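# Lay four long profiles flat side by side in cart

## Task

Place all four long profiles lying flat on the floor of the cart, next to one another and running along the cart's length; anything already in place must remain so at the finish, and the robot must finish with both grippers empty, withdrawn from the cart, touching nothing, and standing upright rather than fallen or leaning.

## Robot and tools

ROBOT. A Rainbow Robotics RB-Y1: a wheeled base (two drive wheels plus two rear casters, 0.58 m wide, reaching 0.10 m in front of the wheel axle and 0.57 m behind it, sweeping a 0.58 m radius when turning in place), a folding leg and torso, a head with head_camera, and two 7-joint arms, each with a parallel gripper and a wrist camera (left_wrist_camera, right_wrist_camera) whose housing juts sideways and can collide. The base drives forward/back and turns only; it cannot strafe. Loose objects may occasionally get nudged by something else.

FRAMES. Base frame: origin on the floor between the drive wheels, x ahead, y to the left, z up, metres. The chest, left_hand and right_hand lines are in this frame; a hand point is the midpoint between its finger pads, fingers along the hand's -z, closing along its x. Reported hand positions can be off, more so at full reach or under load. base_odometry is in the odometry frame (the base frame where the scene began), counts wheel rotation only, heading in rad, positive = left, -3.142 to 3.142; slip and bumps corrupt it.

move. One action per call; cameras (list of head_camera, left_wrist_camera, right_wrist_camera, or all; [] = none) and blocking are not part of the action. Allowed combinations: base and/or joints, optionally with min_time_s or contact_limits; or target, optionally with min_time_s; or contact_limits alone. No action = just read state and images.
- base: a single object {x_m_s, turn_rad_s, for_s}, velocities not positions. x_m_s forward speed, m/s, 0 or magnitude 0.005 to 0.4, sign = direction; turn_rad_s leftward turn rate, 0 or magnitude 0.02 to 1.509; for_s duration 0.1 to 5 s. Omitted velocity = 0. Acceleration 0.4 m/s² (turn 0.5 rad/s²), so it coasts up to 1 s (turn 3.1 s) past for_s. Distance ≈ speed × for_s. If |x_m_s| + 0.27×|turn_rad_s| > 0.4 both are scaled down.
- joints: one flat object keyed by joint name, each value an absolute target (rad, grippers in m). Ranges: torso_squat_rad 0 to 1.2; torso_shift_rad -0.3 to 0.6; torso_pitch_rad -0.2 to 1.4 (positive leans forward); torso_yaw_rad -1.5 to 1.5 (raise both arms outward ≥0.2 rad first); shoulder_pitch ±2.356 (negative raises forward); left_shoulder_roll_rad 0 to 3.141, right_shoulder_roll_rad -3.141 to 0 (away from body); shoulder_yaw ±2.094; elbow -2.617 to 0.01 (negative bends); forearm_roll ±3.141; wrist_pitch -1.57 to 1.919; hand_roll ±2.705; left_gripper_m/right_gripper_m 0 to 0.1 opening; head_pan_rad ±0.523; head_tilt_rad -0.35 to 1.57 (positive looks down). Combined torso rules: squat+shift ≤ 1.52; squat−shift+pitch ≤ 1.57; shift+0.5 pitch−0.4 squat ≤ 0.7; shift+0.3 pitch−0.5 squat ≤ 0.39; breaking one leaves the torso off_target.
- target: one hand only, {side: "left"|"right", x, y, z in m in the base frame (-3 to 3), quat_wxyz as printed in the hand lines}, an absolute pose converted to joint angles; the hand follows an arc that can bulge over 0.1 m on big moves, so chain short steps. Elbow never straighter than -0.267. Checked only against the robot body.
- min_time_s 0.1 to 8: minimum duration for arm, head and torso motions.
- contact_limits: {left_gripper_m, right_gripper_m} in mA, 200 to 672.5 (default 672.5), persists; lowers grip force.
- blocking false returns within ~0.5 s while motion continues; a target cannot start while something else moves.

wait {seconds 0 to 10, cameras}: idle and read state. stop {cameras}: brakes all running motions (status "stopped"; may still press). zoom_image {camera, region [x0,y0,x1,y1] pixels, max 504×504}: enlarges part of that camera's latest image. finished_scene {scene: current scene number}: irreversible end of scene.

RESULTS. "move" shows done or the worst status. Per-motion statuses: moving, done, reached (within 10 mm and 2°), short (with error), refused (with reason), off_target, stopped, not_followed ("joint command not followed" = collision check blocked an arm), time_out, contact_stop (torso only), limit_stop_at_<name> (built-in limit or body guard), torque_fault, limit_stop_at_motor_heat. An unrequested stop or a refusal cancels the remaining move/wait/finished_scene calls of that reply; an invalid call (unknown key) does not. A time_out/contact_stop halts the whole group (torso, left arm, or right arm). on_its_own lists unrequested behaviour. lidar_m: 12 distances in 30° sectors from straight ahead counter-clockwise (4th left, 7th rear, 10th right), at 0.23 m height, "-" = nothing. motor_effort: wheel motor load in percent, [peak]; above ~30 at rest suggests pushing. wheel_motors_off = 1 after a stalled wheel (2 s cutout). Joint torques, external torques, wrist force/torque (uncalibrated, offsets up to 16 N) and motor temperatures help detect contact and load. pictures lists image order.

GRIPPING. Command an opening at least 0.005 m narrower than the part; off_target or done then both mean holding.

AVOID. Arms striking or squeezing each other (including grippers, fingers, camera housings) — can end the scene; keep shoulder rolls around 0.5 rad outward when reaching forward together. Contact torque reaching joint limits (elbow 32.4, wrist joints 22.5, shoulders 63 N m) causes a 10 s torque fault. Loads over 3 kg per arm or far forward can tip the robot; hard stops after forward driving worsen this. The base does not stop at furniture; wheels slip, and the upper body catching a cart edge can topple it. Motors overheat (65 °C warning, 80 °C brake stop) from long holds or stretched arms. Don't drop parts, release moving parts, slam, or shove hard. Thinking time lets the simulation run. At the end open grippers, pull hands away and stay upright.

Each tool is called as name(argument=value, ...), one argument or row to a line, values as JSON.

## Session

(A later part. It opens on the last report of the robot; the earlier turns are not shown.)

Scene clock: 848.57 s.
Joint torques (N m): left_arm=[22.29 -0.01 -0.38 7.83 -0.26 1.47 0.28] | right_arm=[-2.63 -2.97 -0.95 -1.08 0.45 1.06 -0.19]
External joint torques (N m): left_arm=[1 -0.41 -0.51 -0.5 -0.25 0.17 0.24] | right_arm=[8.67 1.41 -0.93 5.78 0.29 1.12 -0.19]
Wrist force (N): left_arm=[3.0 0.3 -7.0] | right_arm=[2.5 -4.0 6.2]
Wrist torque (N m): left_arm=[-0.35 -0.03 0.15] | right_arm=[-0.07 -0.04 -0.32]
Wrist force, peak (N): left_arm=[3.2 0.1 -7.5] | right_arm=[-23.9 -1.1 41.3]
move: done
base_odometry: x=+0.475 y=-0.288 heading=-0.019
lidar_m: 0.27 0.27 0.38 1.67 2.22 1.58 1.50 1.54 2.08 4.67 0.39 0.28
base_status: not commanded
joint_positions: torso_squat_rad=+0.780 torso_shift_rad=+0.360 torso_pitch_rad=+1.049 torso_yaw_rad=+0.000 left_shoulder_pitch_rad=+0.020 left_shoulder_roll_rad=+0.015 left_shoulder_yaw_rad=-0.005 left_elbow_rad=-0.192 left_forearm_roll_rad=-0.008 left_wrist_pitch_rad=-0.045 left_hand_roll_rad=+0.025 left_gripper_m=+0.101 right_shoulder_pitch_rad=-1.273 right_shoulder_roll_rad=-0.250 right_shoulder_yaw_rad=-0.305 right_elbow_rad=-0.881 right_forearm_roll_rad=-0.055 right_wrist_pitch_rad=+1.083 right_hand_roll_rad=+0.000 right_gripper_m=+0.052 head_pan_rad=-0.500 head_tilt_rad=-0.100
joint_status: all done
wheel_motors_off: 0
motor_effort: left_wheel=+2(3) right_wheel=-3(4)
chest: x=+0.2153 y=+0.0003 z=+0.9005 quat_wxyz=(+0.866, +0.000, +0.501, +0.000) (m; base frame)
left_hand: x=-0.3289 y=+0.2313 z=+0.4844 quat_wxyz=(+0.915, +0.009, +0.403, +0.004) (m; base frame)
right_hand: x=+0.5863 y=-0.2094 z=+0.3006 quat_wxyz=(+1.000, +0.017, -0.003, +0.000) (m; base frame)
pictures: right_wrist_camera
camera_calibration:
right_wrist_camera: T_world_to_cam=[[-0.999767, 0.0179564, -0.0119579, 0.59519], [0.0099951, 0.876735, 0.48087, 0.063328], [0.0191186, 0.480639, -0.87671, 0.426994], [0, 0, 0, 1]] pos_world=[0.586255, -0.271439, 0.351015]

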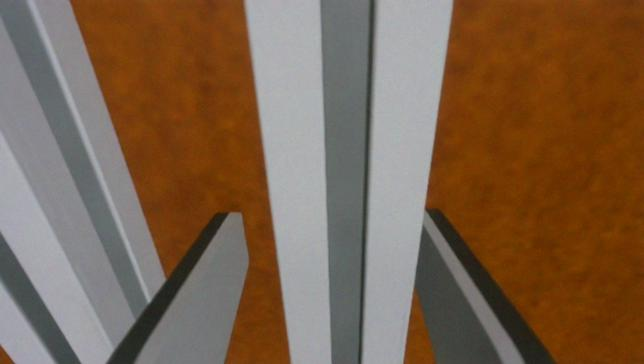

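move(
  target={"side": "right", "x": 0.592, "y": -0.2095, "z": 0.365, "quat_wxyz": [0.99985, 0.01745, 0, 0]},
  min_time_s=1,
  cameras=["right_wrist_camera"],
)

move(
  joints={"torso_squat_rad": 0.6, "torso_shift_rad": 0.15, "torso_pitch_rad": 0.65, "head_pan_rad": 0, "head_tilt_rad": 0.3},
  cameras=["head_camera", "right_wrist_camera"],
)

Scene clock: 860.10 s.
Joint torques (N m): left_arm=[22.25 0.83 -0.72 7.98 -0.2 1.63 0.23] | right_arm=[-11.05 -2.64 1.21 -9.51 0.28 -0.16 -0.62]
External joint torques (N m): left_arm=[0.95 0.43 -0.85 -0.36 -0.19 0.33 0.19] | right_arm=[-0.35 1.47 1.32 -1.47 0.1 -0.12 -0.62]
Wrist force (N): left_arm=[2.8 0.6 -7.5] | right_arm=[-4.8 -5.0 -12.6]
Wrist torque (N m): left_arm=[-0.37 -0.08 0.14] | right_arm=[0.11 -0.44 -0.35]
Wrist force, peak (N): left_arm=[2.9 0.4 -7.6] | right_arm=[-5.0 -4.8 -13.3]
move: done
base_odometry: x=+0.475 y=-0.288 heading=-0.019
lidar_m: 0.27 0.28 0.39 1.67 2.22 1.59 1.50 1.56 2.08 4.68 0.38 0.28
base_status: not commanded
joint_positions: torso_squat_rad=+0.780 torso_shift_rad=+0.360 torso_pitch_rad=+1.050 torso_yaw_rad=+0.000 left_shoulder_pitch_rad=+0.020 left_shoulder_roll_rad=+0.015 left_shoulder_yaw_rad=-0.005 left_elbow_rad=-0.192 left_forearm_roll_rad=-0.008 left_wrist_pitch_rad=-0.045 left_hand_roll_rad=+0.025 left_gripper_m=+0.101 right_shoulder_pitch_rad=-1.177 right_shoulder_roll_rad=-0.224 right_shoulder_yaw_rad=-0.296 right_elbow_rad=-1.290 right_forearm_roll_rad=-0.052 right_wrist_pitch_rad=+1.401 right_hand_roll_rad=-0.015 right_gripper_m=+0.052 head_pan_rad=-0.500 head_tilt_rad=-0.100
joint_status: all done
wheel_motors_off: 0
motor_effort: left_wheel=+1(3) right_wheel=-2(4)
chest: x=+0.2156 y=+0.0003 z=+0.9003 quat_wxyz=(+0.865, +0.000, +0.501, +0.000) (m; base frame)
left_hand: x=-0.3290 y=+0.2313 z=+0.4847 quat_wxyz=(+0.915, +0.009, +0.404, +0.004) (m; base frame)
right_hand: x=+0.5919 y=-0.2097 z=+0.3643 quat_wxyz=(+1.000, +0.017, +0.002, +0.000) (m; base frame)
right_hand_status: reached (checked arc, planned for 1.0 s): 1 mm and 0.2 deg off.
pictures: right_wrist_camera
camera_calibration:
right_wrist_camera: T_world_to_cam=[[-0.999827, 0.0184455, -0.00253717, 0.598297], [0.0149527, 0.876651, 0.480894, 0.0300237], [0.0110945, 0.480773, -0.876775, 0.487722], [0, 0, 0, 1]] pos_world=[0.592334, -0.27184, 0.414703]

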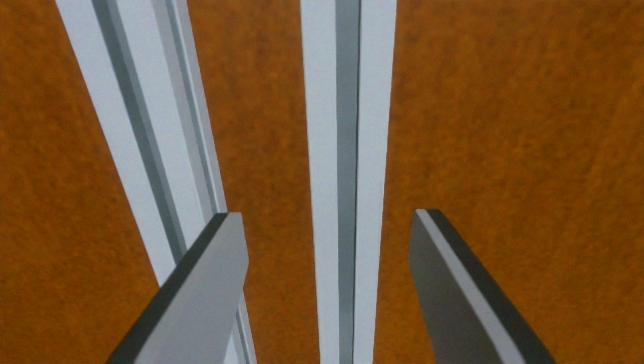

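Scene clock: 862.33 s.
Joint torques (N m): left_arm=[15.08 0.37 -0.41 5.03 -0.33 0.7 0.29] | right_arm=[-17.17 -5.03 0.71 -10.35 0.61 -0.49 -0.46]
External joint torques (N m): left_arm=[0.99 -0.14 -0.52 -0.47 -0.32 0.02 0.27] | right_arm=[1.04 1.54 0.76 -1.14 0.42 0.3 -0.48]
Wrist force (N): left_arm=[1.1 0.5 -7.6] | right_arm=[-7.1 -4.8 -12.3]
Wrist torque (N m): left_arm=[-0.32 -0.14 0.14] | right_arm=[0.06 -0.60 -0.37]
Wrist force, peak (N): left_arm=[1.2 0.1 -8.4] | right_arm=[-7.2 -5.0 -12.7]
move: done
base_odometry: x=+0.475 y=-0.288 heading=-0.019
lidar_m: 0.26 0.28 0.39 1.68 2.21 1.58 1.50 1.54 2.07 4.68 0.38 0.28
base_status: not commanded
joint_positions: torso_squat_rad=+0.600 torso_shift_rad=+0.150 torso_pitch_rad=+0.650 torso_yaw_rad=+0.000 left_shoulder_pitch_rad=+0.020 left_shoulder_roll_rad=+0.015 left_shoulder_yaw_rad=-0.005 left_elbow_rad=-0.192 left_forearm_roll_rad=-0.008 left_wrist_pitch_rad=-0.045 left_hand_roll_rad=+0.025 left_gripper_m=+0.101 right_shoulder_pitch_rad=-1.177 right_shoulder_roll_rad=-0.224 right_shoulder_yaw_rad=-0.296 right_elbow_rad=-1.290 right_forearm_roll_rad=-0.052 right_wrist_pitch_rad=+1.401 right_hand_roll_rad=-0.015 right_gripper_m=+0.052 head_pan_rad=+0.000 head_tilt_rad=+0.300
joint_status: all done
wheel_motors_off: 0
motor_effort: left_wheel=+3(3) right_wheel=-3(6)
chest: x=+0.0456 y=+0.0004 z=+1.0981 quat_wxyz=(+0.948, +0.000, +0.319, +0.000) (m; base frame)
left_hand: x=-0.2943 y=+0.2313 z=+0.5032 quat_wxyz=(+0.977, +0.008, +0.214, +0.006) (m; base frame)
right_hand: x=+0.6009 y=-0.2096 z=+0.7509 quat_wxyz=(+0.980, +0.017, -0.197, +0.003) (m; base frame)
pictures: head_camera, right_wrist_camera
camera_calibration:
head_camera: T_world_to_cam=[[-0.0554776, -0.998222, 0.021803, -0.0108555], [-0.783537, 0.0299907, -0.620621, 0.973124], [0.618863, -0.051514, -0.783808, 0.802354], [0, 0, 0, 1]] pos_world=[0.265329, 0.00131161, 1.23307]
right_wrist_camera: T_world_to_cam=[[-0.919919, 0.018301, -0.391681, 0.852425], [-0.173603, 0.876662, 0.448693, -0.0186354], [0.351584, 0.480758, -0.803281, 0.566764], [0, 0, 0, 1]] pos_world=[0.581662, -0.27174, 0.797511]

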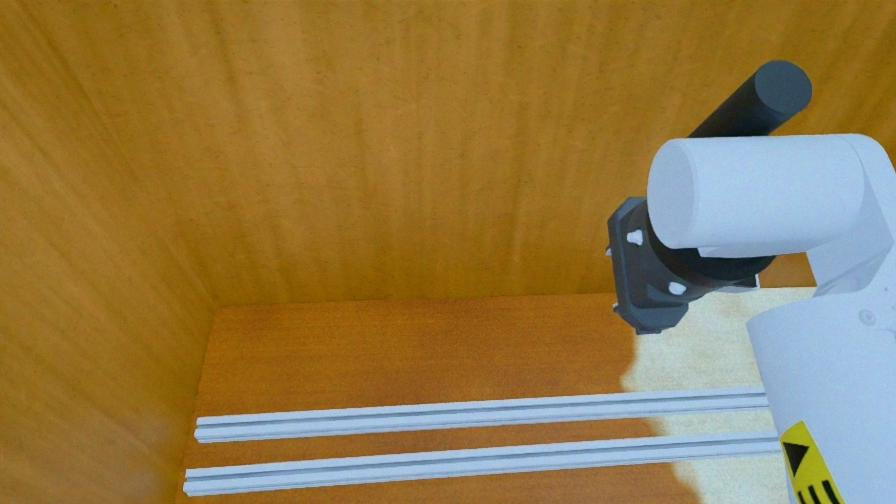

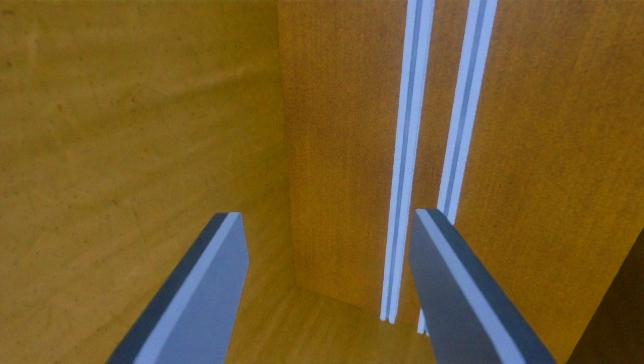

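move(
  base={"x_m_s": -0.3, "for_s": 1.733},
  cameras=[],
)

move(
  joints={"torso_squat_rad": 1.05, "torso_shift_rad": 0, "torso_pitch_rad": 0.5, "head_tilt_rad": 0.3, "right_shoulder_pitch_rad": -0.267, "right_shoulder_roll_rad": -0.151, "right_shoulder_yaw_rad": -0.166, "right_elbow_rad": -1.5, "right_forearm_roll_rad": 0.179, "right_wrist_pitch_rad": -0.322, "right_hand_roll_rad": 1.29, "right_gripper_m": 0.056},
  base={"turn_rad_s": 0.6, "for_s": 2.508},
  min_time_s=2,
  cameras=[],
)

move(
  base={"x_m_s": 0.35, "for_s": 3.61},
  cameras=["head_camera"],
)

Scene clock: 869.77 s.
Joint torques (N m): left_arm=[14.52 -0.02 -0.28 5.07 -0.22 1.09 0.13] | right_arm=[-18.35 -6.01 0.64 -10.23 0.47 -0.92 -0.46]
External joint torques (N m): left_arm=[0.42 -0.53 -0.38 -0.43 -0.21 0.4 0.11] | right_arm=[-0.14 0.56 0.69 -1.02 0.28 -0.12 -0.48]
Wrist force (N): left_arm=[1.3 0.6 -8.1] | right_arm=[-7.3 -4.8 -12.3]
Wrist torque (N m): left_arm=[-0.30 -0.10 0.14] | right_arm=[0.06 -0.61 -0.39]
Wrist force, peak (N): left_arm=[0.8 0.4 -8.5] | right_arm=[-7.3 -5.2 -12.6]
move: done
base_odometry: x=-0.045 y=-0.279 heading=-0.020
lidar_m: 0.78 0.82 1.40 4.33 1.46 1.04 0.98 1.02 1.35 3.44 1.12 0.82
base_status: done (sent for 1.73 of 1.73 s)
joint_positions: torso_squat_rad=+0.600 torso_shift_rad=+0.150 torso_pitch_rad=+0.650 torso_yaw_rad=+0.000 left_shoulder_pitch_rad=+0.020 left_shoulder_roll_rad=+0.015 left_shoulder_yaw_rad=-0.005 left_elbow_rad=-0.192 left_forearm_roll_rad=-0.008 left_wrist_pitch_rad=-0.045 left_hand_roll_rad=+0.025 left_gripper_m=+0.101 right_shoulder_pitch_rad=-1.177 right_shoulder_roll_rad=-0.224 right_shoulder_yaw_rad=-0.296 right_elbow_rad=-1.290 right_forearm_roll_rad=-0.052 right_wrist_pitch_rad=+1.401 right_hand_roll_rad=-0.015 right_gripper_m=+0.052 head_pan_rad=+0.000 head_tilt_rad=+0.300
joint_status: not commanded
wheel_motors_off: 0
motor_effort: left_wheel=-16(33) right_wheel=+20(35)
chest: x=+0.0456 y=+0.0004 z=+1.0981 quat_wxyz=(+0.948, +0.000, +0.319, +0.000) (m; base frame)
left_hand: x=-0.2944 y=+0.2314 z=+0.5033 quat_wxyz=(+0.977, +0.008, +0.214, +0.006) (m; base frame)
right_hand: x=+0.6008 y=-0.2096 z=+0.7508 quat_wxyz=(+0.980, +0.017, -0.197, +0.003) (m; base frame)
pictures: none
No camera images: "cameras" was empty.

Scene clock: 873.83 s.
Joint torques (N m): left_arm=[11.11 0.85 -0.34 3.95 0.1 0.71 0.28] | right_arm=[-6.35 -3.62 -1.6 -10.53 0.17 -1.77 -0.3]
External joint torques (N m): left_arm=[0.37 0.32 -0.44 -0.22 0.1 0.29 0.26] | right_arm=[-0.68 0.76 0.25 -1.11 0.21 0.06 -0.29]
Wrist force (N): left_arm=[0.4 0.2 -8.5] | right_arm=[-4.3 2.2 -5.7]
Wrist torque (N m): left_arm=[-0.32 -0.20 0.18] | right_arm=[-0.43 -0.41 -0.33]
Wrist force, peak (N): left_arm=[0.0 0.1 -9.1] | right_arm=[-7.4 -4.6 -12.5]
move: done
base_odometry: x=-0.045 y=-0.279 heading=+1.479
lidar_m: 4.57 1.54 1.06 0.99 1.02 1.29 3.22 2.58 0.84 0.79 0.81 1.30
base_status: done (sent for 2.5 of 2.5 s)
joint_positions: torso_squat_rad=+1.050 torso_shift_rad=+0.000 torso_pitch_rad=+0.500 torso_yaw_rad=+0.000 left_shoulder_pitch_rad=+0.020 left_shoulder_roll_rad=+0.015 left_shoulder_yaw_rad=-0.005 left_elbow_rad=-0.192 left_forearm_roll_rad=-0.008 left_wrist_pitch_rad=-0.045 left_hand_roll_rad=+0.025 left_gripper_m=+0.101 right_shoulder_pitch_rad=-0.267 right_shoulder_roll_rad=-0.151 right_shoulder_yaw_rad=-0.166 right_elbow_rad=-1.500 right_forearm_roll_rad=+0.179 right_wrist_pitch_rad=-0.322 right_hand_roll_rad=+1.290 right_gripper_m=+0.056 head_pan_rad=+0.000 head_tilt_rad=+0.300
joint_status: all done
wheel_motors_off: 0
motor_effort: left_wheel=+2(43) right_wheel=+19(44)
chest: x=-0.0797 y=+0.0003 z=+0.9004 quat_wxyz=(+0.969, +0.000, +0.247, +0.000) (m; base frame)
left_hand: x=-0.3269 y=+0.2313 z=+0.2614 quat_wxyz=(+0.990, +0.008, +0.140, +0.007) (m; base frame)
right_hand: x=+0.3903 y=-0.2819 z=+0.5970 quat_wxyz=(+0.482, -0.509, -0.496, +0.512) (m; base frame)
pictures: none
No camera images: "cameras" was empty.

Scene clock: 878.83 s.
Joint torques (N m): left_arm=[11.82 0.61 -0.36 4.05 -0.16 0.69 -0.07] | right_arm=[-5.63 -3.25 -0.91 -10.64 0.14 -2.1 -0.27]
External joint torques (N m): left_arm=[1.08 0.08 -0.45 -0.12 -0.16 0.27 -0.09] | right_arm=[0.03 1.13 0.94 -1.21 0.18 -0.27 -0.27]
Wrist force (N): left_arm=[0.2 0.0 -8.7] | right_arm=[-4.3 2.1 -5.8]
Wrist torque (N m): left_arm=[-0.31 -0.24 0.18] | right_arm=[-0.43 -0.43 -0.33]
Wrist force, peak (N): left_arm=[0.1 0.3 -9.0] | right_arm=[-4.6 2.5 -6.0]
move: done
base_odometry: x=+0.070 y=+0.976 heading=+1.480
lidar_m: 4.24 1.75 1.19 1.11 1.14 1.45 3.71 1.09 0.93 0.80 0.91 1.90
base_status: done (sent for 3.6 of 3.6 s)
joint_positions: torso_squat_rad=+1.050 torso_shift_rad=+0.000 torso_pitch_rad=+0.500 torso_yaw_rad=+0.000 left_shoulder_pitch_rad=+0.020 left_shoulder_roll_rad=+0.015 left_shoulder_yaw_rad=-0.005 left_elbow_rad=-0.193 left_forearm_roll_rad=-0.008 left_wrist_pitch_rad=-0.045 left_hand_roll_rad=+0.025 left_gripper_m=+0.101 right_shoulder_pitch_rad=-0.267 right_shoulder_roll_rad=-0.151 right_shoulder_yaw_rad=-0.166 right_elbow_rad=-1.500 right_forearm_roll_rad=+0.179 right_wrist_pitch_rad=-0.322 right_hand_roll_rad=+1.290 right_gripper_m=+0.056 head_pan_rad=+0.000 head_tilt_rad=+0.300
joint_status: not commanded
wheel_motors_off: 0
motor_effort: left_wheel=+8(40) right_wheel=-6(52)
chest: x=-0.0796 y=+0.0003 z=+0.9003 quat_wxyz=(+0.969, +0.000, +0.247, +0.000) (m; base frame)
left_hand: x=-0.3268 y=+0.2313 z=+0.2614 quat_wxyz=(+0.990, +0.008, +0.140, +0.007) (m; base frame)
right_hand: x=+0.3905 y=-0.2818 z=+0.5969 quat_wxyz=(+0.482, -0.509, -0.496, +0.512) (m; base frame)
pictures: head_camera
camera_calibration:
head_camera: T_world_to_cam=[[-0.0580424, -0.998227, 0.0132018, -0.00605069], [-0.682038, 0.0299937, -0.730701, 0.859542], [0.72901, -0.0514157, -0.68257, 0.642454], [0, 0, 0, 1]] pos_world=[0.117534, 0.00121144, 1.06667]

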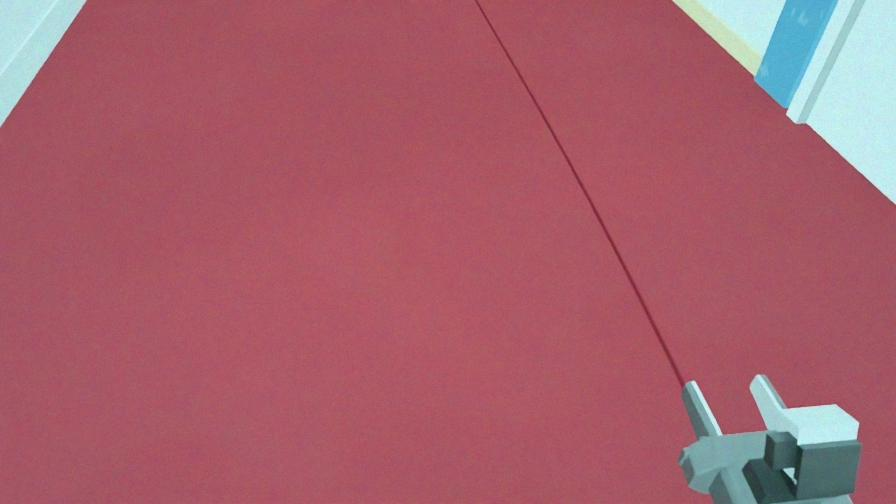

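move(
  base={"turn_rad_s": -0.6, "for_s": 2.467},
  cameras=["head_camera"],
)

move(
  base={"x_m_s": 0.2, "for_s": 1.53},
  cameras=["right_wrist_camera"],
)

Scene clock: 886.33 s.
Joint torques (N m): left_arm=[11.33 -0.16 -0.43 3.86 -0.03 0.7 0.2] | right_arm=[-5.51 -3.44 -1.2 -10.78 0.25 -1.77 -0.38]
External joint torques (N m): left_arm=[0.59 -0.69 -0.52 -0.31 -0.03 0.27 0.18] | right_arm=[0.15 0.94 0.65 -1.36 0.29 0.06 -0.37]
Wrist force (N): left_arm=[0.1 0.4 -8.6] | right_arm=[-4.5 2.2 -5.7]
Wrist torque (N m): left_arm=[-0.35 -0.23 0.20] | right_arm=[-0.43 -0.44 -0.33]
Wrist force, peak (N): left_arm=[0.1 0.6 -9.1] | right_arm=[-4.6 2.3 -6.0]
move: done
base_odometry: x=+0.069 y=+0.976 heading=+0.000
lidar_m: 0.80 0.92 2.08 4.46 1.60 1.17 1.09 1.13 1.55 4.15 1.08 0.94
base_status: done (sent for 2.47 of 2.47 s)
joint_positions: torso_squat_rad=+1.050 torso_shift_rad=+0.000 torso_pitch_rad=+0.500 torso_yaw_rad=+0.000 left_shoulder_pitch_rad=+0.020 left_shoulder_roll_rad=+0.015 left_shoulder_yaw_rad=-0.005 left_elbow_rad=-0.192 left_forearm_roll_rad=-0.008 left_wrist_pitch_rad=-0.045 left_hand_roll_rad=+0.025 left_gripper_m=+0.101 right_shoulder_pitch_rad=-0.267 right_shoulder_roll_rad=-0.151 right_shoulder_yaw_rad=-0.166 right_elbow_rad=-1.500 right_forearm_roll_rad=+0.179 right_wrist_pitch_rad=-0.322 right_hand_roll_rad=+1.290 right_gripper_m=+0.056 head_pan_rad=+0.000 head_tilt_rad=+0.300
joint_status: not commanded
wheel_motors_off: 0
motor_effort: left_wheel=+16(36) right_wheel=+1(43)
chest: x=-0.0796 y=+0.0003 z=+0.9003 quat_wxyz=(+0.969, +0.000, +0.247, +0.000) (m; base frame)
left_hand: x=-0.3268 y=+0.2313 z=+0.2614 quat_wxyz=(+0.990, +0.008, +0.140, +0.007) (m; base frame)
right_hand: x=+0.3905 y=-0.2818 z=+0.5969 quat_wxyz=(+0.482, -0.509, -0.496, +0.512) (m; base frame)
pictures: head_camera
camera_calibration:
head_camera: T_world_to_cam=[[-0.0580424, -0.998227, 0.0132018, -0.00605069], [-0.682038, 0.0299937, -0.730701, 0.859542], [0.72901, -0.0514157, -0.68257, 0.642454], [0, 0, 0, 1]] pos_world=[0.117534, 0.00121144, 1.06667]

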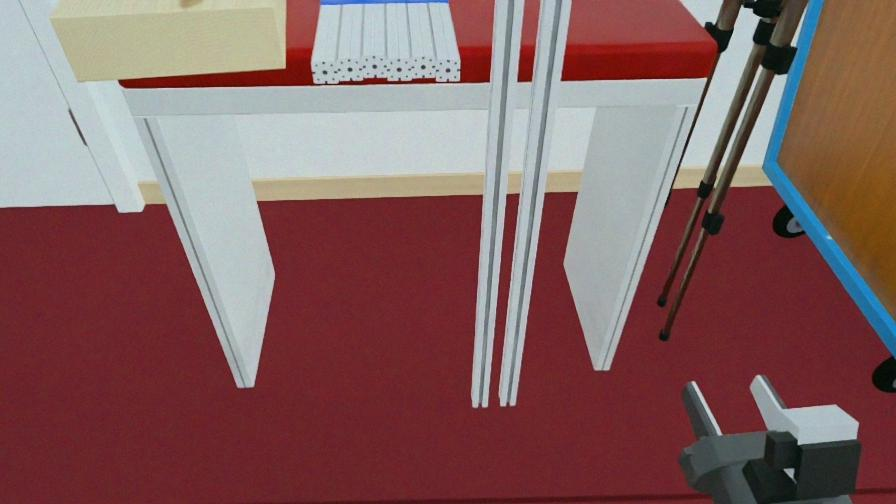

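Scene clock: 888.90 s.
Joint torques (N m): left_arm=[11.88 0.92 0.14 3.75 -0.36 0.44 0.23] | right_arm=[-5.34 -3.35 -1.2 -10.56 0.2 -2.16 -0.27]
External joint torques (N m): left_arm=[1.13 0.39 0.05 -0.42 -0.36 0.02 0.22] | right_arm=[0.32 1.03 0.65 -1.13 0.24 -0.33 -0.26]
Wrist force (N): left_arm=[0.2 0.3 -8.4] | right_arm=[-4.3 2.4 -6.0]
Wrist torque (N m): left_arm=[-0.33 -0.24 0.18] | right_arm=[-0.44 -0.42 -0.32]
Wrist force, peak (N): left_arm=[-0.2 -0.1 -9.0] | right_arm=[-4.6 2.7 -6.1]
move: done
base_odometry: x=+0.376 y=+0.976 heading=+0.000
lidar_m: 0.51 0.65 1.62 4.44 2.03 1.48 1.40 1.46 1.98 1.47 0.92 0.50
base_status: done (sent for 1.53 of 1.53 s)
joint_positions: torso_squat_rad=+1.050 torso_shift_rad=+0.000 torso_pitch_rad=+0.500 torso_yaw_rad=+0.000 left_shoulder_pitch_rad=+0.020 left_shoulder_roll_rad=+0.015 left_shoulder_yaw_rad=-0.005 left_elbow_rad=-0.192 left_forearm_roll_rad=-0.008 left_wrist_pitch_rad=-0.045 left_hand_roll_rad=+0.025 left_gripper_m=+0.101 right_shoulder_pitch_rad=-0.267 right_shoulder_roll_rad=-0.151 right_shoulder_yaw_rad=-0.166 right_elbow_rad=-1.500 right_forearm_roll_rad=+0.179 right_wrist_pitch_rad=-0.322 right_hand_roll_rad=+1.290 right_gripper_m=+0.056 head_pan_rad=+0.000 head_tilt_rad=+0.300
joint_status: not commanded
wheel_motors_off: 0
motor_effort: left_wheel=-5(50) right_wheel=+6(42)
chest: x=-0.0796 y=+0.0003 z=+0.9003 quat_wxyz=(+0.969, +0.000, +0.247, +0.000) (m; base frame)
left_hand: x=-0.3268 y=+0.2313 z=+0.2614 quat_wxyz=(+0.990, +0.008, +0.140, +0.007) (m; base frame)
right_hand: x=+0.3905 y=-0.2818 z=+0.5969 quat_wxyz=(+0.482, -0.509, -0.496, +0.513) (m; base frame)
pictures: right_wrist_camera
camera_calibration:
right_wrist_camera: T_world_to_cam=[[0.0245154, -0.999373, 0.0255562, -0.304778], [-0.440403, -0.033746, -0.897166, 0.72816], [0.897465, 0.0107393, -0.440954, -0.0101501], [0, 0, 0, 1]] pos_world=[0.337265, -0.279905, 0.656593]

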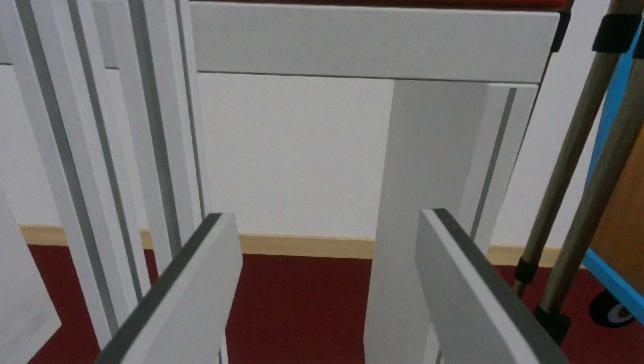

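move(
  target={"side": "right", "x": 0.43, "y": -0.182, "z": 0.56, "quat_wxyz": [0.5163, -0.4831, -0.4831, 0.5163]},
  min_time_s=1.5,
  cameras=[],
)

move(
  joints={"right_gripper_m": 0.048},
  cameras=["head_camera", "right_wrist_camera"],
)

Scene clock: 897.67 s.
Joint torques (N m): left_arm=[11.91 -0.1 0.25 3.93 -0.27 0.51 0.37] | right_arm=[-9.67 1.32 1.13 -10.25 0.53 -1.69 -0.18]
External joint torques (N m): left_arm=[1.17 -0.63 0.15 -0.25 -0.27 0.09 0.36] | right_arm=[-0.47 1.76 0.74 -0.98 0.22 0.19 -0.17]
Wrist force (N): left_arm=[0.3 0.2 -8.5] | right_arm=[-4.6 1.6 -6.6]
Wrist torque (N m): left_arm=[-0.31 -0.25 0.20] | right_arm=[-0.36 -0.45 -0.34]
Wrist force, peak (N): left_arm=[0.1 0.2 -8.9] | right_arm=[-4.9 1.8 -6.4]
move: done
base_odometry: x=+0.376 y=+0.976 heading=+0.000
lidar_m: 0.50 0.64 1.64 4.42 2.03 1.48 1.39 1.45 1.97 1.49 0.91 0.51
base_status: not commanded
joint_positions: torso_squat_rad=+1.050 torso_shift_rad=+0.000 torso_pitch_rad=+0.500 torso_yaw_rad=+0.000 left_shoulder_pitch_rad=+0.020 left_shoulder_roll_rad=+0.015 left_shoulder_yaw_rad=-0.005 left_elbow_rad=-0.192 left_forearm_roll_rad=-0.008 left_wrist_pitch_rad=-0.045 left_hand_roll_rad=+0.025 left_gripper_m=+0.101 right_shoulder_pitch_rad=-0.466 right_shoulder_roll_rad=+0.000 right_shoulder_yaw_rad=-0.077 right_elbow_rad=-1.273 right_forearm_roll_rad=-0.206 right_wrist_pitch_rad=-0.302 right_hand_roll_rad=+1.800 right_gripper_m=+0.056 head_pan_rad=+0.000 head_tilt_rad=+0.300
joint_status: all done
wheel_motors_off: 0
motor_effort: left_wheel=-4(6) right_wheel=+7(8)
chest: x=-0.0796 y=+0.0003 z=+0.9003 quat_wxyz=(+0.969, +0.000, +0.247, +0.000) (m; base frame)
left_hand: x=-0.3268 y=+0.2313 z=+0.2614 quat_wxyz=(+0.990, +0.008, +0.140, +0.007) (m; base frame)
right_hand: x=+0.4299 y=-0.1825 z=+0.5596 quat_wxyz=(+0.512, -0.479, -0.488, +0.520) (m; base frame)
right_hand_status: reached (checked arc, planned for 1.5 s): 1 mm and 1.0 deg off.
pictures: none
No camera images: "cameras" was empty.

Scene clock: 898.20 s.
Joint torques (N m): left_arm=[11.94 0.36 -0.56 3.95 -0.4 0.8 0.19] | right_arm=[-9.7 0.85 0.78 -10.35 0.41 -1.86 -0.14]
External joint torques (N m): left_arm=[1.19 -0.17 -0.66 -0.22 -0.4 0.38 0.18] | right_arm=[-0.5 1.3 0.39 -1.08 0.09 0.02 -0.13]
Wrist force (N): left_arm=[0.1 0.2 -8.7] | right_arm=[-4.5 2.0 -6.4]
Wrist torque (N m): left_arm=[-0.32 -0.25 0.19] | right_arm=[-0.41 -0.43 -0.35]
Wrist force, peak (N): left_arm=[0.1 0.5 -8.9] | right_arm=[-4.5 1.9 -6.5]
move: done
base_odometry: x=+0.376 y=+0.976 heading=+0.000
lidar_m: 0.50 0.64 1.63 4.43 2.04 1.49 1.39 1.46 1.97 1.49 0.92 0.51
base_status: not commanded
joint_positions: torso_squat_rad=+1.050 torso_shift_rad=+0.000 torso_pitch_rad=+0.500 torso_yaw_rad=+0.000 left_shoulder_pitch_rad=+0.020 left_shoulder_roll_rad=+0.015 left_shoulder_yaw_rad=-0.005 left_elbow_rad=-0.192 left_forearm_roll_rad=-0.008 left_wrist_pitch_rad=-0.045 left_hand_roll_rad=+0.025 left_gripper_m=+0.101 right_shoulder_pitch_rad=-0.466 right_shoulder_roll_rad=+0.000 right_shoulder_yaw_rad=-0.077 right_elbow_rad=-1.273 right_forearm_roll_rad=-0.206 right_wrist_pitch_rad=-0.302 right_hand_roll_rad=+1.800 right_gripper_m=+0.048 head_pan_rad=+0.000 head_tilt_rad=+0.300
joint_status: all done
wheel_motors_off: 0
motor_effort: left_wheel=-5(6) right_wheel=+7(7)
chest: x=-0.0796 y=+0.0003 z=+0.9003 quat_wxyz=(+0.969, +0.000, +0.247, +0.000) (m; base frame)
left_hand: x=-0.3268 y=+0.2313 z=+0.2614 quat_wxyz=(+0.990, +0.008, +0.140, +0.007) (m; base frame)
right_hand: x=+0.4299 y=-0.1825 z=+0.5596 quat_wxyz=(+0.512, -0.479, -0.488, +0.520) (m; base frame)
pictures: head_camera, right_wrist_camera
camera_calibration:
head_camera: T_world_to_cam=[[-0.0580429, -0.998227, 0.0132101, -0.00605952], [-0.682088, 0.0299915, -0.730654, 0.859498], [0.728963, -0.0514198, -0.68262, 0.642513], [0, 0, 0, 1]] pos_world=[0.117534, 0.00121144, 1.06667]
right_wrist_camera: T_world_to_cam=[[0.0219752, -0.999552, -0.0203063, -0.178859], [-0.507518, 0.0063463, -0.861618, 0.731753], [0.861361, 0.02924, -0.507152, -0.007076], [0, 0, 0, 1]] pos_world=[0.381403, -0.183216, 0.62327]

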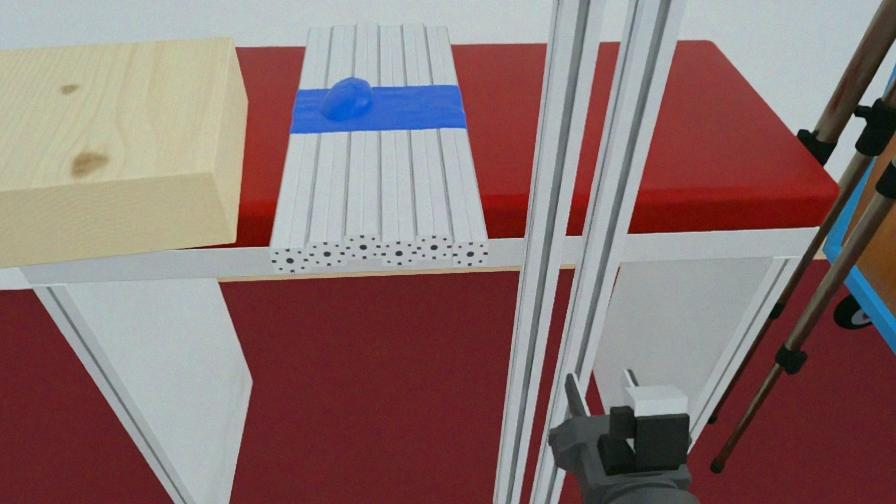

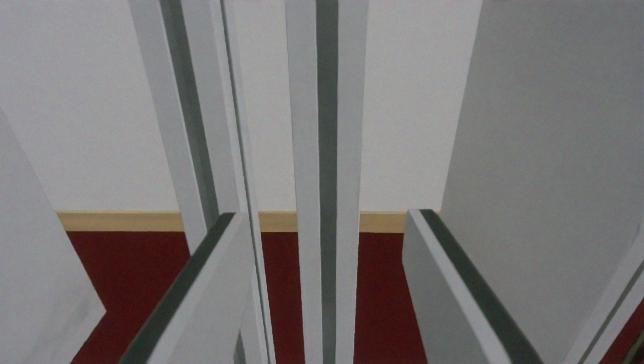

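move(
  target={"side": "right", "x": 0.475, "y": -0.180, "z": 0.557, "quat_wxyz": [0.5163, -0.4831, -0.4831, 0.5163]},
  min_time_s=1,
  cameras=["right_wrist_camera"],
)

Scene clock: 909.13 s.
Joint torques (N m): left_arm=[11.84 1.08 0.28 3.66 -0.19 0.81 0.19] | right_arm=[-12 -2.85 0.42 -10.08 0.25 -2.22 0.06]
External joint torques (N m): left_arm=[1.09 0.55 0.19 -0.52 -0.19 0.39 0.18] | right_arm=[0.24 -1.53 -0.12 -1 -0.1 -0.35 0.07]
Wrist force (N): left_arm=[0.2 0.2 -8.6] | right_arm=[-4.4 1.9 -6.2]
Wrist torque (N m): left_arm=[-0.33 -0.26 0.18] | right_arm=[-0.41 -0.41 -0.33]
Wrist force, peak (N): left_arm=[0.0 -0.1 -9.0] | right_arm=[-4.3 1.8 -6.8]
move: done
base_odometry: x=+0.376 y=+0.976 heading=+0.000
lidar_m: 0.50 0.64 1.62 4.42 2.03 1.48 1.40 1.45 1.98 1.48 0.93 0.51
base_status: not commanded
joint_positions: torso_squat_rad=+1.050 torso_shift_rad=+0.000 torso_pitch_rad=+0.500 torso_yaw_rad=+0.000 left_shoulder_pitch_rad=+0.020 left_shoulder_roll_rad=+0.015 left_shoulder_yaw_rad=-0.005 left_elbow_rad=-0.192 left_forearm_roll_rad=-0.008 left_wrist_pitch_rad=-0.045 left_hand_roll_rad=+0.025 left_gripper_m=+0.101 right_shoulder_pitch_rad=-0.662 right_shoulder_roll_rad=-0.012 right_shoulder_yaw_rad=-0.145 right_elbow_rad=-1.045 right_forearm_roll_rad=-0.228 right_wrist_pitch_rad=-0.347 right_hand_roll_rad=+1.826 right_gripper_m=+0.048 head_pan_rad=+0.000 head_tilt_rad=+0.300
joint_status: all done
wheel_motors_off: 0
motor_effort: left_wheel=-5(6) right_wheel=+7(8)
chest: x=-0.0796 y=+0.0003 z=+0.9003 quat_wxyz=(+0.969, +0.000, +0.247, +0.000) (m; base frame)
left_hand: x=-0.3268 y=+0.2313 z=+0.2614 quat_wxyz=(+0.990, +0.008, +0.140, +0.007) (m; base frame)
right_hand: x=+0.4749 y=-0.1798 z=+0.5570 quat_wxyz=(+0.516, -0.483, -0.483, +0.516) (m; base frame)
right_hand_status: reached (checked arc, planned for 1.0 s): 0 mm and 0.0 deg off.
pictures: right_wrist_camera
camera_calibration:
right_wrist_camera: T_world_to_cam=[[0.00564943, -0.999808, -0.018752, -0.170294], [-0.508714, 0.013271, -0.860833, 0.753649], [0.860917, 0.0144026, -0.508542, -0.04898], [0, 0, 0, 1]] pos_world=[0.426522, -0.179557, 0.620665]

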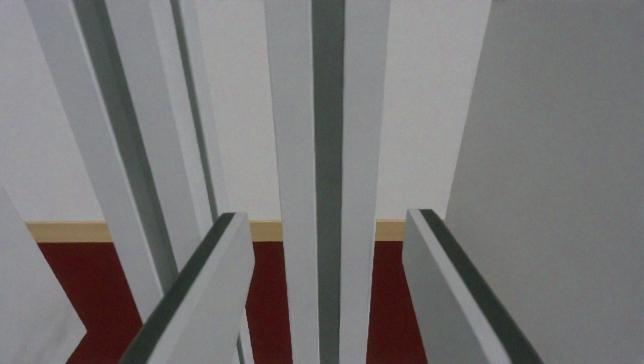

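move(
  target={"side": "right", "x": 0.512, "y": -0.1785, "z": 0.553, "quat_wxyz": [0.5163, -0.4831, -0.4831, 0.5163]},
  min_time_s=1,
  cameras=["right_wrist_camera"],
)

move(
  joints={"right_gripper_m": 0.01},
  cameras=["head_camera", "right_wrist_camera"],
)

Scene clock: 916.07 s.
Joint torques (N m): left_arm=[12.15 0.91 0.19 3.91 -0.28 0.67 0.05] | right_arm=[-15.14 -3.76 -0.33 -9.36 0.33 -2.26 -0.59]
External joint torques (N m): left_arm=[1.41 0.38 0.1 -0.27 -0.28 0.25 0.04] | right_arm=[-0.14 -0.99 -0.68 -0.74 -0.04 -0.38 -0.58]
Wrist force (N): left_arm=[0.2 0.1 -8.6] | right_arm=[-4.8 1.9 -6.3]
Wrist torque (N m): left_arm=[-0.30 -0.23 0.19] | right_arm=[-0.39 -0.45 -0.34]
Wrist force, peak (N): left_arm=[0.1 0.2 -8.9] | right_arm=[-5.1 1.7 -6.6]
move: done
base_odometry: x=+0.376 y=+0.976 heading=+0.000
lidar_m: 0.50 0.63 1.63 4.42 2.04 1.48 1.40 1.45 1.98 1.49 0.91 0.51
base_status: not commanded
joint_positions: torso_squat_rad=+1.050 torso_shift_rad=+0.000 torso_pitch_rad=+0.500 torso_yaw_rad=+0.000 left_shoulder_pitch_rad=+0.020 left_shoulder_roll_rad=+0.015 left_shoulder_yaw_rad=-0.005 left_elbow_rad=-0.192 left_forearm_roll_rad=-0.008 left_wrist_pitch_rad=-0.045 left_hand_roll_rad=+0.025 left_gripper_m=+0.101 right_shoulder_pitch_rad=-0.858 right_shoulder_roll_rad=-0.063 right_shoulder_yaw_rad=-0.170 right_elbow_rad=-0.757 right_forearm_roll_rad=-0.245 right_wrist_pitch_rad=-0.443 right_hand_roll_rad=+1.805 right_gripper_m=+0.048 head_pan_rad=+0.000 head_tilt_rad=+0.300
joint_status: all done
wheel_motors_off: 0
motor_effort: left_wheel=-5(6) right_wheel=+5(8)
chest: x=-0.0796 y=+0.0003 z=+0.9003 quat_wxyz=(+0.969, +0.000, +0.247, +0.000) (m; base frame)
left_hand: x=-0.3269 y=+0.2313 z=+0.2614 quat_wxyz=(+0.990, +0.008, +0.140, +0.007) (m; base frame)
right_hand: x=+0.5119 y=-0.1783 z=+0.5531 quat_wxyz=(+0.517, -0.483, -0.483, +0.517) (m; base frame)
right_hand_status: reached (checked arc, planned for 1.0 s): 0 mm and 0.1 deg off.
pictures: right_wrist_camera
camera_calibration:
right_wrist_camera: T_world_to_cam=[[0.00574948, -0.999815, -0.0183626, -0.169363], [-0.509594, 0.0128702, -0.860319, 0.769196], [0.860396, 0.0143038, -0.509425, -0.0820186], [0, 0, 0, 1]] pos_world=[0.46352, -0.178058, 0.616862]

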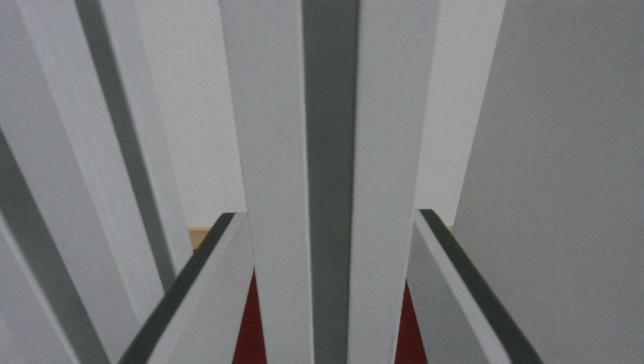

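Scene clock: 917.00 s.
Joint torques (N m): left_arm=[11.71 1.02 -0.17 3.94 -0.23 0.64 0.24] | right_arm=[-14.63 -3.98 0.31 -9.78 0.84 -2.18 0.27]
External joint torques (N m): left_arm=[0.96 0.49 -0.27 -0.23 -0.22 0.22 0.23] | right_arm=[0.37 -1.21 -0.04 -1.16 0.48 -0.3 0.28]
Wrist force (N): left_arm=[0.4 0.4 -8.6] | right_arm=[-3.5 2.0 -6.4]
Wrist torque (N m): left_arm=[-0.35 -0.22 0.20] | right_arm=[-0.35 -0.47 -1.06]
Wrist force, peak (N): left_arm=[0.3 0.5 -8.8] | right_arm=[-5.6 1.6 -6.3]
move: off_target
base_odometry: x=+0.376 y=+0.976 heading=+0.000
lidar_m: 0.50 0.64 1.63 4.44 2.04 1.48 1.40 1.45 1.98 1.48 0.92 0.52
base_status: not commanded
joint_positions: torso_squat_rad=+1.050 torso_shift_rad=+0.000 torso_pitch_rad=+0.500 torso_yaw_rad=+0.000 left_shoulder_pitch_rad=+0.020 left_shoulder_roll_rad=+0.015 left_shoulder_yaw_rad=-0.005 left_elbow_rad=-0.192 left_forearm_roll_rad=-0.008 left_wrist_pitch_rad=-0.045 left_hand_roll_rad=+0.025 left_gripper_m=+0.101 right_shoulder_pitch_rad=-0.858 right_shoulder_roll_rad=-0.063 right_shoulder_yaw_rad=-0.170 right_elbow_rad=-0.757 right_forearm_roll_rad=-0.245 right_wrist_pitch_rad=-0.443 right_hand_roll_rad=+1.805 right_gripper_m=+0.030 head_pan_rad=+0.000 head_tilt_rad=+0.300
joint_status: right_gripper_m off_target (ended at +0.030, target +0.010)
wheel_motors_off: 0
motor_effort: left_wheel=-6(6) right_wheel=+5(8)
chest: x=-0.0796 y=+0.0003 z=+0.9003 quat_wxyz=(+0.969, +0.000, +0.247, +0.000) (m; base frame)
left_hand: x=-0.3269 y=+0.2313 z=+0.2614 quat_wxyz=(+0.990, +0.008, +0.140, +0.007) (m; base frame)
right_hand: x=+0.5119 y=-0.1784 z=+0.5531 quat_wxyz=(+0.517, -0.483, -0.483, +0.517) (m; base frame)
pictures: head_camera, right_wrist_camera
camera_calibration:
head_camera: T_world_to_cam=[[-0.0580429, -0.998227, 0.0132101, -0.00605952], [-0.682088, 0.0299915, -0.730654, 0.859498], [0.728963, -0.0514198, -0.68262, 0.642513], [0, 0, 0, 1]] pos_world=[0.117534, 0.00121144, 1.06667]
right_wrist_camera: T_world_to_cam=[[0.00559542, -0.999811, -0.0186198, -0.169232], [-0.509598, 0.0131699, -0.860312, 0.769249], [0.860395, 0.0143024, -0.509428, -0.0820153], [0, 0, 0, 1]] pos_world=[0.46352, -0.178158, 0.616862]

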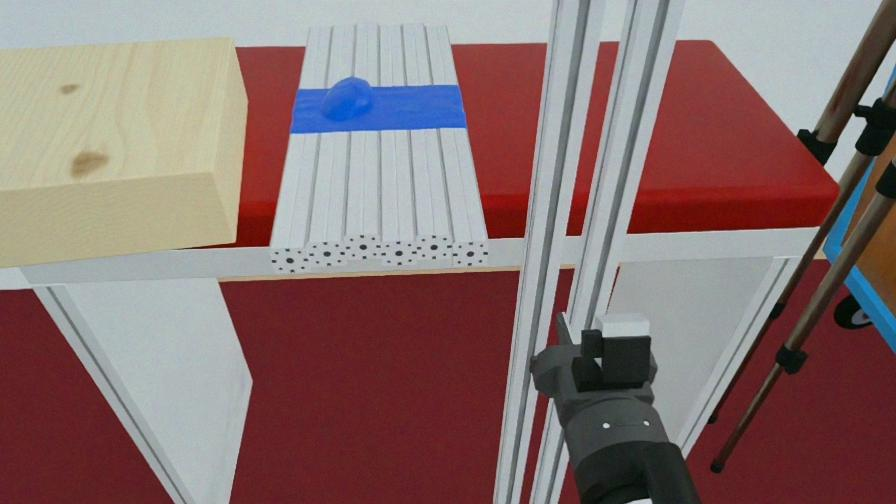

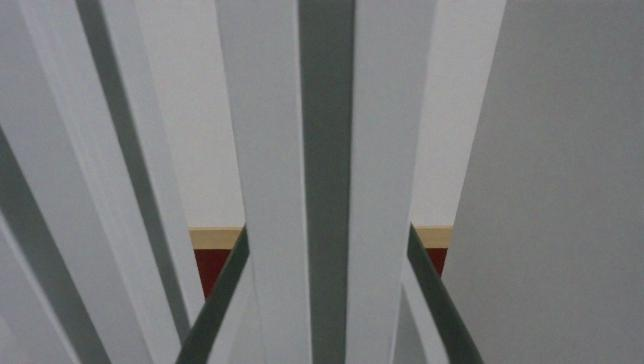

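move(
  target={"side": "right", "x": 0.49, "y": -0.181, "z": 0.595, "quat_wxyz": [0.5163, -0.4831, -0.4831, 0.5163]},
  min_time_s=1.5,
  cameras=["head_camera"],
)

move(
  target={"side": "right", "x": 0.40, "y": -0.23, "z": 0.625, "quat_wxyz": [0.5163, -0.4831, -0.4831, 0.5163]},
  min_time_s=1.5,
  cameras=["head_camera"],
)

move(
  base={"x_m_s": -0.2, "for_s": 1.57},
  cameras=["head_camera"],
)

Scene clock: 924.47 s.
Joint torques (N m): left_arm=[11.44 0.56 -0.41 3.78 -0.12 0.6 0.16] | right_arm=[-17.09 -0.07 1.55 -16.41 0.51 -4.39 -0.03]
External joint torques (N m): left_arm=[0.69 0.03 -0.5 -0.39 -0.11 0.18 0.14] | right_arm=[-4.51 1.27 0.85 -6.72 0.22 -2.55 -0.02]
Wrist force (N): left_arm=[0.2 -0.1 -8.5] | right_arm=[-4.3 11.1 -7.1]
Wrist torque (N m): left_arm=[-0.29 -0.22 0.19] | right_arm=[-0.26 -0.43 -0.31]
Wrist force, peak (N): left_arm=[0.1 0.0 -9.0] | right_arm=[-4.2 -40.1 -5.4]
move: done
base_odometry: x=+0.376 y=+0.976 heading=+0.000
lidar_m: 0.50 0.65 1.62 4.43 2.04 1.48 1.40 1.45 1.98 1.49 0.92 0.50
base_status: not commanded
joint_positions: torso_squat_rad=+1.050 torso_shift_rad=+0.000 torso_pitch_rad=+0.500 torso_yaw_rad=+0.000 left_shoulder_pitch_rad=+0.020 left_shoulder_roll_rad=+0.015 left_shoulder_yaw_rad=-0.005 left_elbow_rad=-0.192 left_forearm_roll_rad=-0.008 left_wrist_pitch_rad=-0.045 left_hand_roll_rad=+0.025 left_gripper_m=+0.101 right_shoulder_pitch_rad=-0.650 right_shoulder_roll_rad=+0.000 right_shoulder_yaw_rad=-0.164 right_elbow_rad=-1.217 right_forearm_roll_rad=-0.259 right_wrist_pitch_rad=-0.191 right_hand_roll_rad=+1.882 right_gripper_m=+0.030 head_pan_rad=+0.000 head_tilt_rad=+0.300
joint_status: all done
wheel_motors_off: 0
motor_effort: left_wheel=-5(6) right_wheel=+5(10)
chest: x=-0.0796 y=+0.0003 z=+0.9003 quat_wxyz=(+0.969, +0.000, +0.247, +0.000) (m; base frame)
left_hand: x=-0.3269 y=+0.2313 z=+0.2614 quat_wxyz=(+0.990, +0.008, +0.140, +0.007) (m; base frame)
right_hand: x=+0.4891 y=-0.1810 z=+0.5938 quat_wxyz=(+0.514, -0.482, -0.486, +0.517) (m; base frame)
right_hand_status: reached (checked arc, planned for 1.5 s): 2 mm and 0.4 deg off.
pictures: head_camera
camera_calibration:
head_camera: T_world_to_cam=[[-0.0579723, -0.99823, 0.0132826, -0.00614407], [-0.682148, 0.0298942, -0.730603, 0.859377], [0.728913, -0.0514155, -0.682673, 0.642508], [0, 0, 0, 1]] pos_world=[0.117533, 0.00121124, 1.06657]

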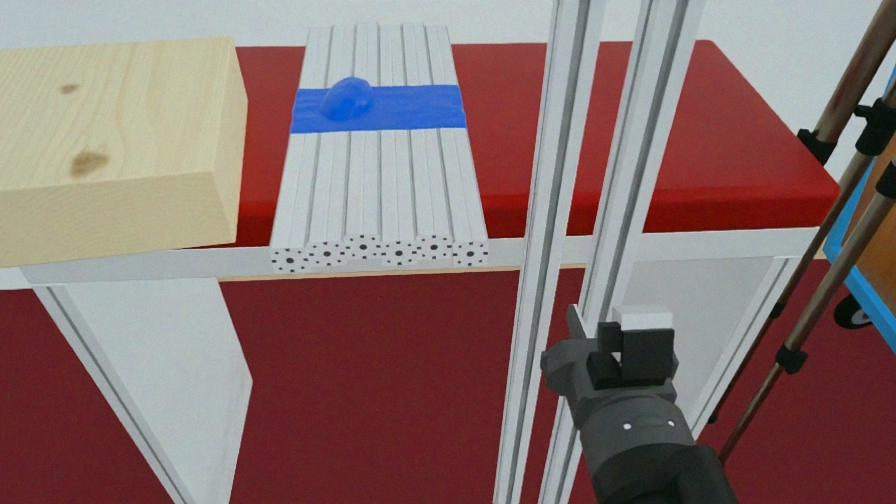

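Scene clock: 926.30 s.
Joint torques (N m): left_arm=[11.35 0.5 -0.47 4.14 -0.01 0.59 0.15] | right_arm=[-9.75 -4.04 0.19 -16.79 0.33 -4.53 -0.39]
External joint torques (N m): left_arm=[0.6 -0.03 -0.56 -0.03 -0.01 0.17 0.13] | right_arm=[-3.5 -2.36 0.75 -6.68 0.12 -2.6 -0.39]
Wrist force (N): left_arm=[0.1 0.4 -8.6] | right_arm=[-4.6 11.0 -6.9]
Wrist torque (N m): left_arm=[-0.34 -0.26 0.19] | right_arm=[-0.13 -0.45 -0.36]
Wrist force, peak (N): left_arm=[0.4 0.4 -8.8] | right_arm=[-4.5 11.8 -7.4]
move: done
base_odometry: x=+0.376 y=+0.976 heading=+0.000
lidar_m: 0.49 0.65 1.62 4.43 2.04 1.47 1.40 1.46 1.98 1.48 0.92 0.44
base_status: not commanded
joint_positions: torso_squat_rad=+1.050 torso_shift_rad=+0.000 torso_pitch_rad=+0.500 torso_yaw_rad=+0.000 left_shoulder_pitch_rad=+0.020 left_shoulder_roll_rad=+0.015 left_shoulder_yaw_rad=-0.005 left_elbow_rad=-0.192 left_forearm_roll_rad=-0.008 left_wrist_pitch_rad=-0.045 left_hand_roll_rad=+0.025 left_gripper_m=+0.101 right_shoulder_pitch_rad=-0.253 right_shoulder_roll_rad=-0.050 right_shoulder_yaw_rad=-0.083 right_elbow_rad=-1.726 right_forearm_roll_rad=-0.279 right_wrist_pitch_rad=-0.040 right_hand_roll_rad=+1.811 right_gripper_m=+0.030 head_pan_rad=+0.000 head_tilt_rad=+0.300
joint_status: all done
wheel_motors_off: 0
motor_effort: left_wheel=-6(7) right_wheel=+6(8)
chest: x=-0.0796 y=+0.0003 z=+0.9003 quat_wxyz=(+0.969, +0.000, +0.247, +0.000) (m; base frame)
left_hand: x=-0.3269 y=+0.2313 z=+0.2614 quat_wxyz=(+0.990, +0.008, +0.140, +0.007) (m; base frame)
right_hand: x=+0.3998 y=-0.2298 z=+0.6238 quat_wxyz=(+0.516, -0.484, -0.483, +0.516) (m; base frame)
right_hand_status: reached (checked arc, planned for 1.5 s): 1 mm and 0.1 deg off.
pictures: head_camera
camera_calibration:
head_camera: T_world_to_cam=[[-0.0580407, -0.998227, 0.01321, -0.00605839], [-0.682141, 0.0299939, -0.730605, 0.859378], [0.728913, -0.051416, -0.682673, 0.642508], [0, 0, 0, 1]] pos_world=[0.117534, 0.00121144, 1.06657]

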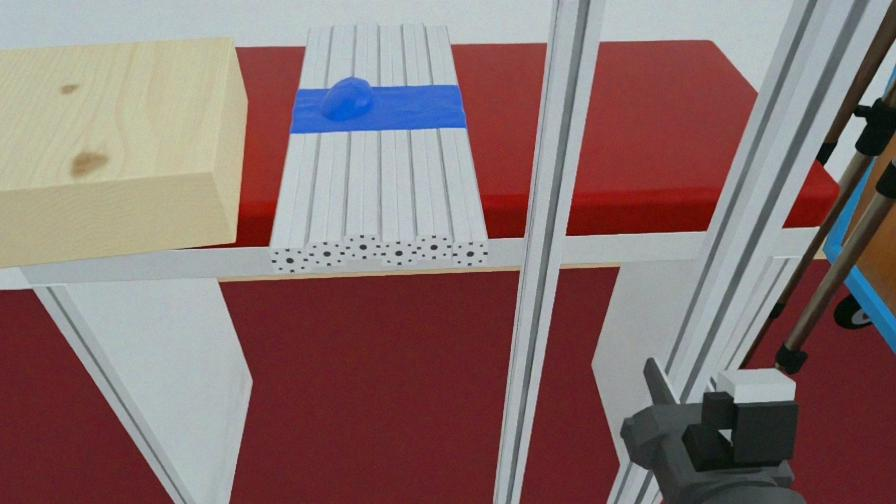

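Scene clock: 928.97 s.
Joint torques (N m): left_arm=[11.3 0.36 0.59 3.77 -0.12 0.59 0.12] | right_arm=[-10.28 -3.44 0.21 -16.45 0.32 -4.19 -0.44]
External joint torques (N m): left_arm=[0.55 -0.18 0.49 -0.41 -0.12 0.17 0.11] | right_arm=[-4.03 -1.76 0.77 -6.37 0.11 -2.44 -0.43]
Wrist force (N): left_arm=[0.2 0.3 -8.6] | right_arm=[-4.5 11.1 -7.1]
Wrist torque (N m): left_arm=[-0.33 -0.23 0.21] | right_arm=[-0.54 -0.44 -0.34]
Wrist force, peak (N): left_arm=[0.1 0.5 -8.9] | right_arm=[-5.2 11.8 -6.8]
move: done
base_odometry: x=+0.063 y=+0.976 heading=-0.001
lidar_m: 0.81 0.93 2.07 4.47 1.60 1.15 1.08 1.13 1.53 4.10 1.08 0.45
base_status: done (sent for 1.57 of 1.57 s)
joint_positions: torso_squat_rad=+1.050 torso_shift_rad=+0.000 torso_pitch_rad=+0.500 torso_yaw_rad=+0.000 left_shoulder_pitch_rad=+0.020 left_shoulder_roll_rad=+0.015 left_shoulder_yaw_rad=-0.005 left_elbow_rad=-0.192 left_forearm_roll_rad=-0.008 left_wrist_pitch_rad=-0.045 left_hand_roll_rad=+0.025 left_gripper_m=+0.101 right_shoulder_pitch_rad=-0.253 right_shoulder_roll_rad=-0.050 right_shoulder_yaw_rad=-0.083 right_elbow_rad=-1.726 right_forearm_roll_rad=-0.279 right_wrist_pitch_rad=-0.040 right_hand_roll_rad=+1.811 right_gripper_m=+0.030 head_pan_rad=+0.000 head_tilt_rad=+0.300
joint_status: not commanded
wheel_motors_off: 0
motor_effort: left_wheel=-13(30) right_wheel=+12(41)
chest: x=-0.0796 y=+0.0003 z=+0.9003 quat_wxyz=(+0.969, +0.000, +0.248, +0.000) (m; base frame)
left_hand: x=-0.3271 y=+0.2313 z=+0.2615 quat_wxyz=(+0.990, +0.008, +0.141, +0.007) (m; base frame)
right_hand: x=+0.3998 y=-0.2298 z=+0.6237 quat_wxyz=(+0.516, -0.484, -0.483, +0.516) (m; base frame)
pictures: head_camera
camera_calibration:
head_camera: T_world_to_cam=[[-0.0580391, -0.998227, 0.0132183, -0.00606161], [-0.682245, 0.029994, -0.730508, 0.859356], [0.728816, -0.0514162, -0.682776, 0.642557], [0, 0, 0, 1]] pos_world=[0.117633, 0.00121144, 1.06657]

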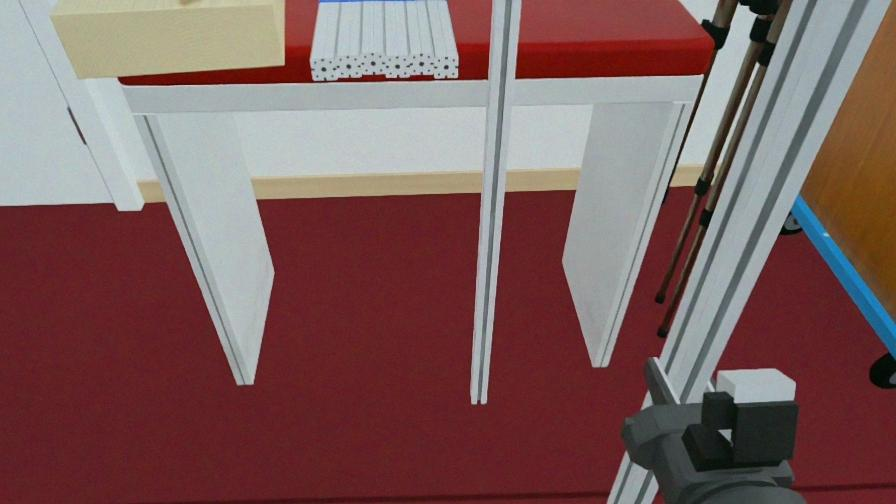

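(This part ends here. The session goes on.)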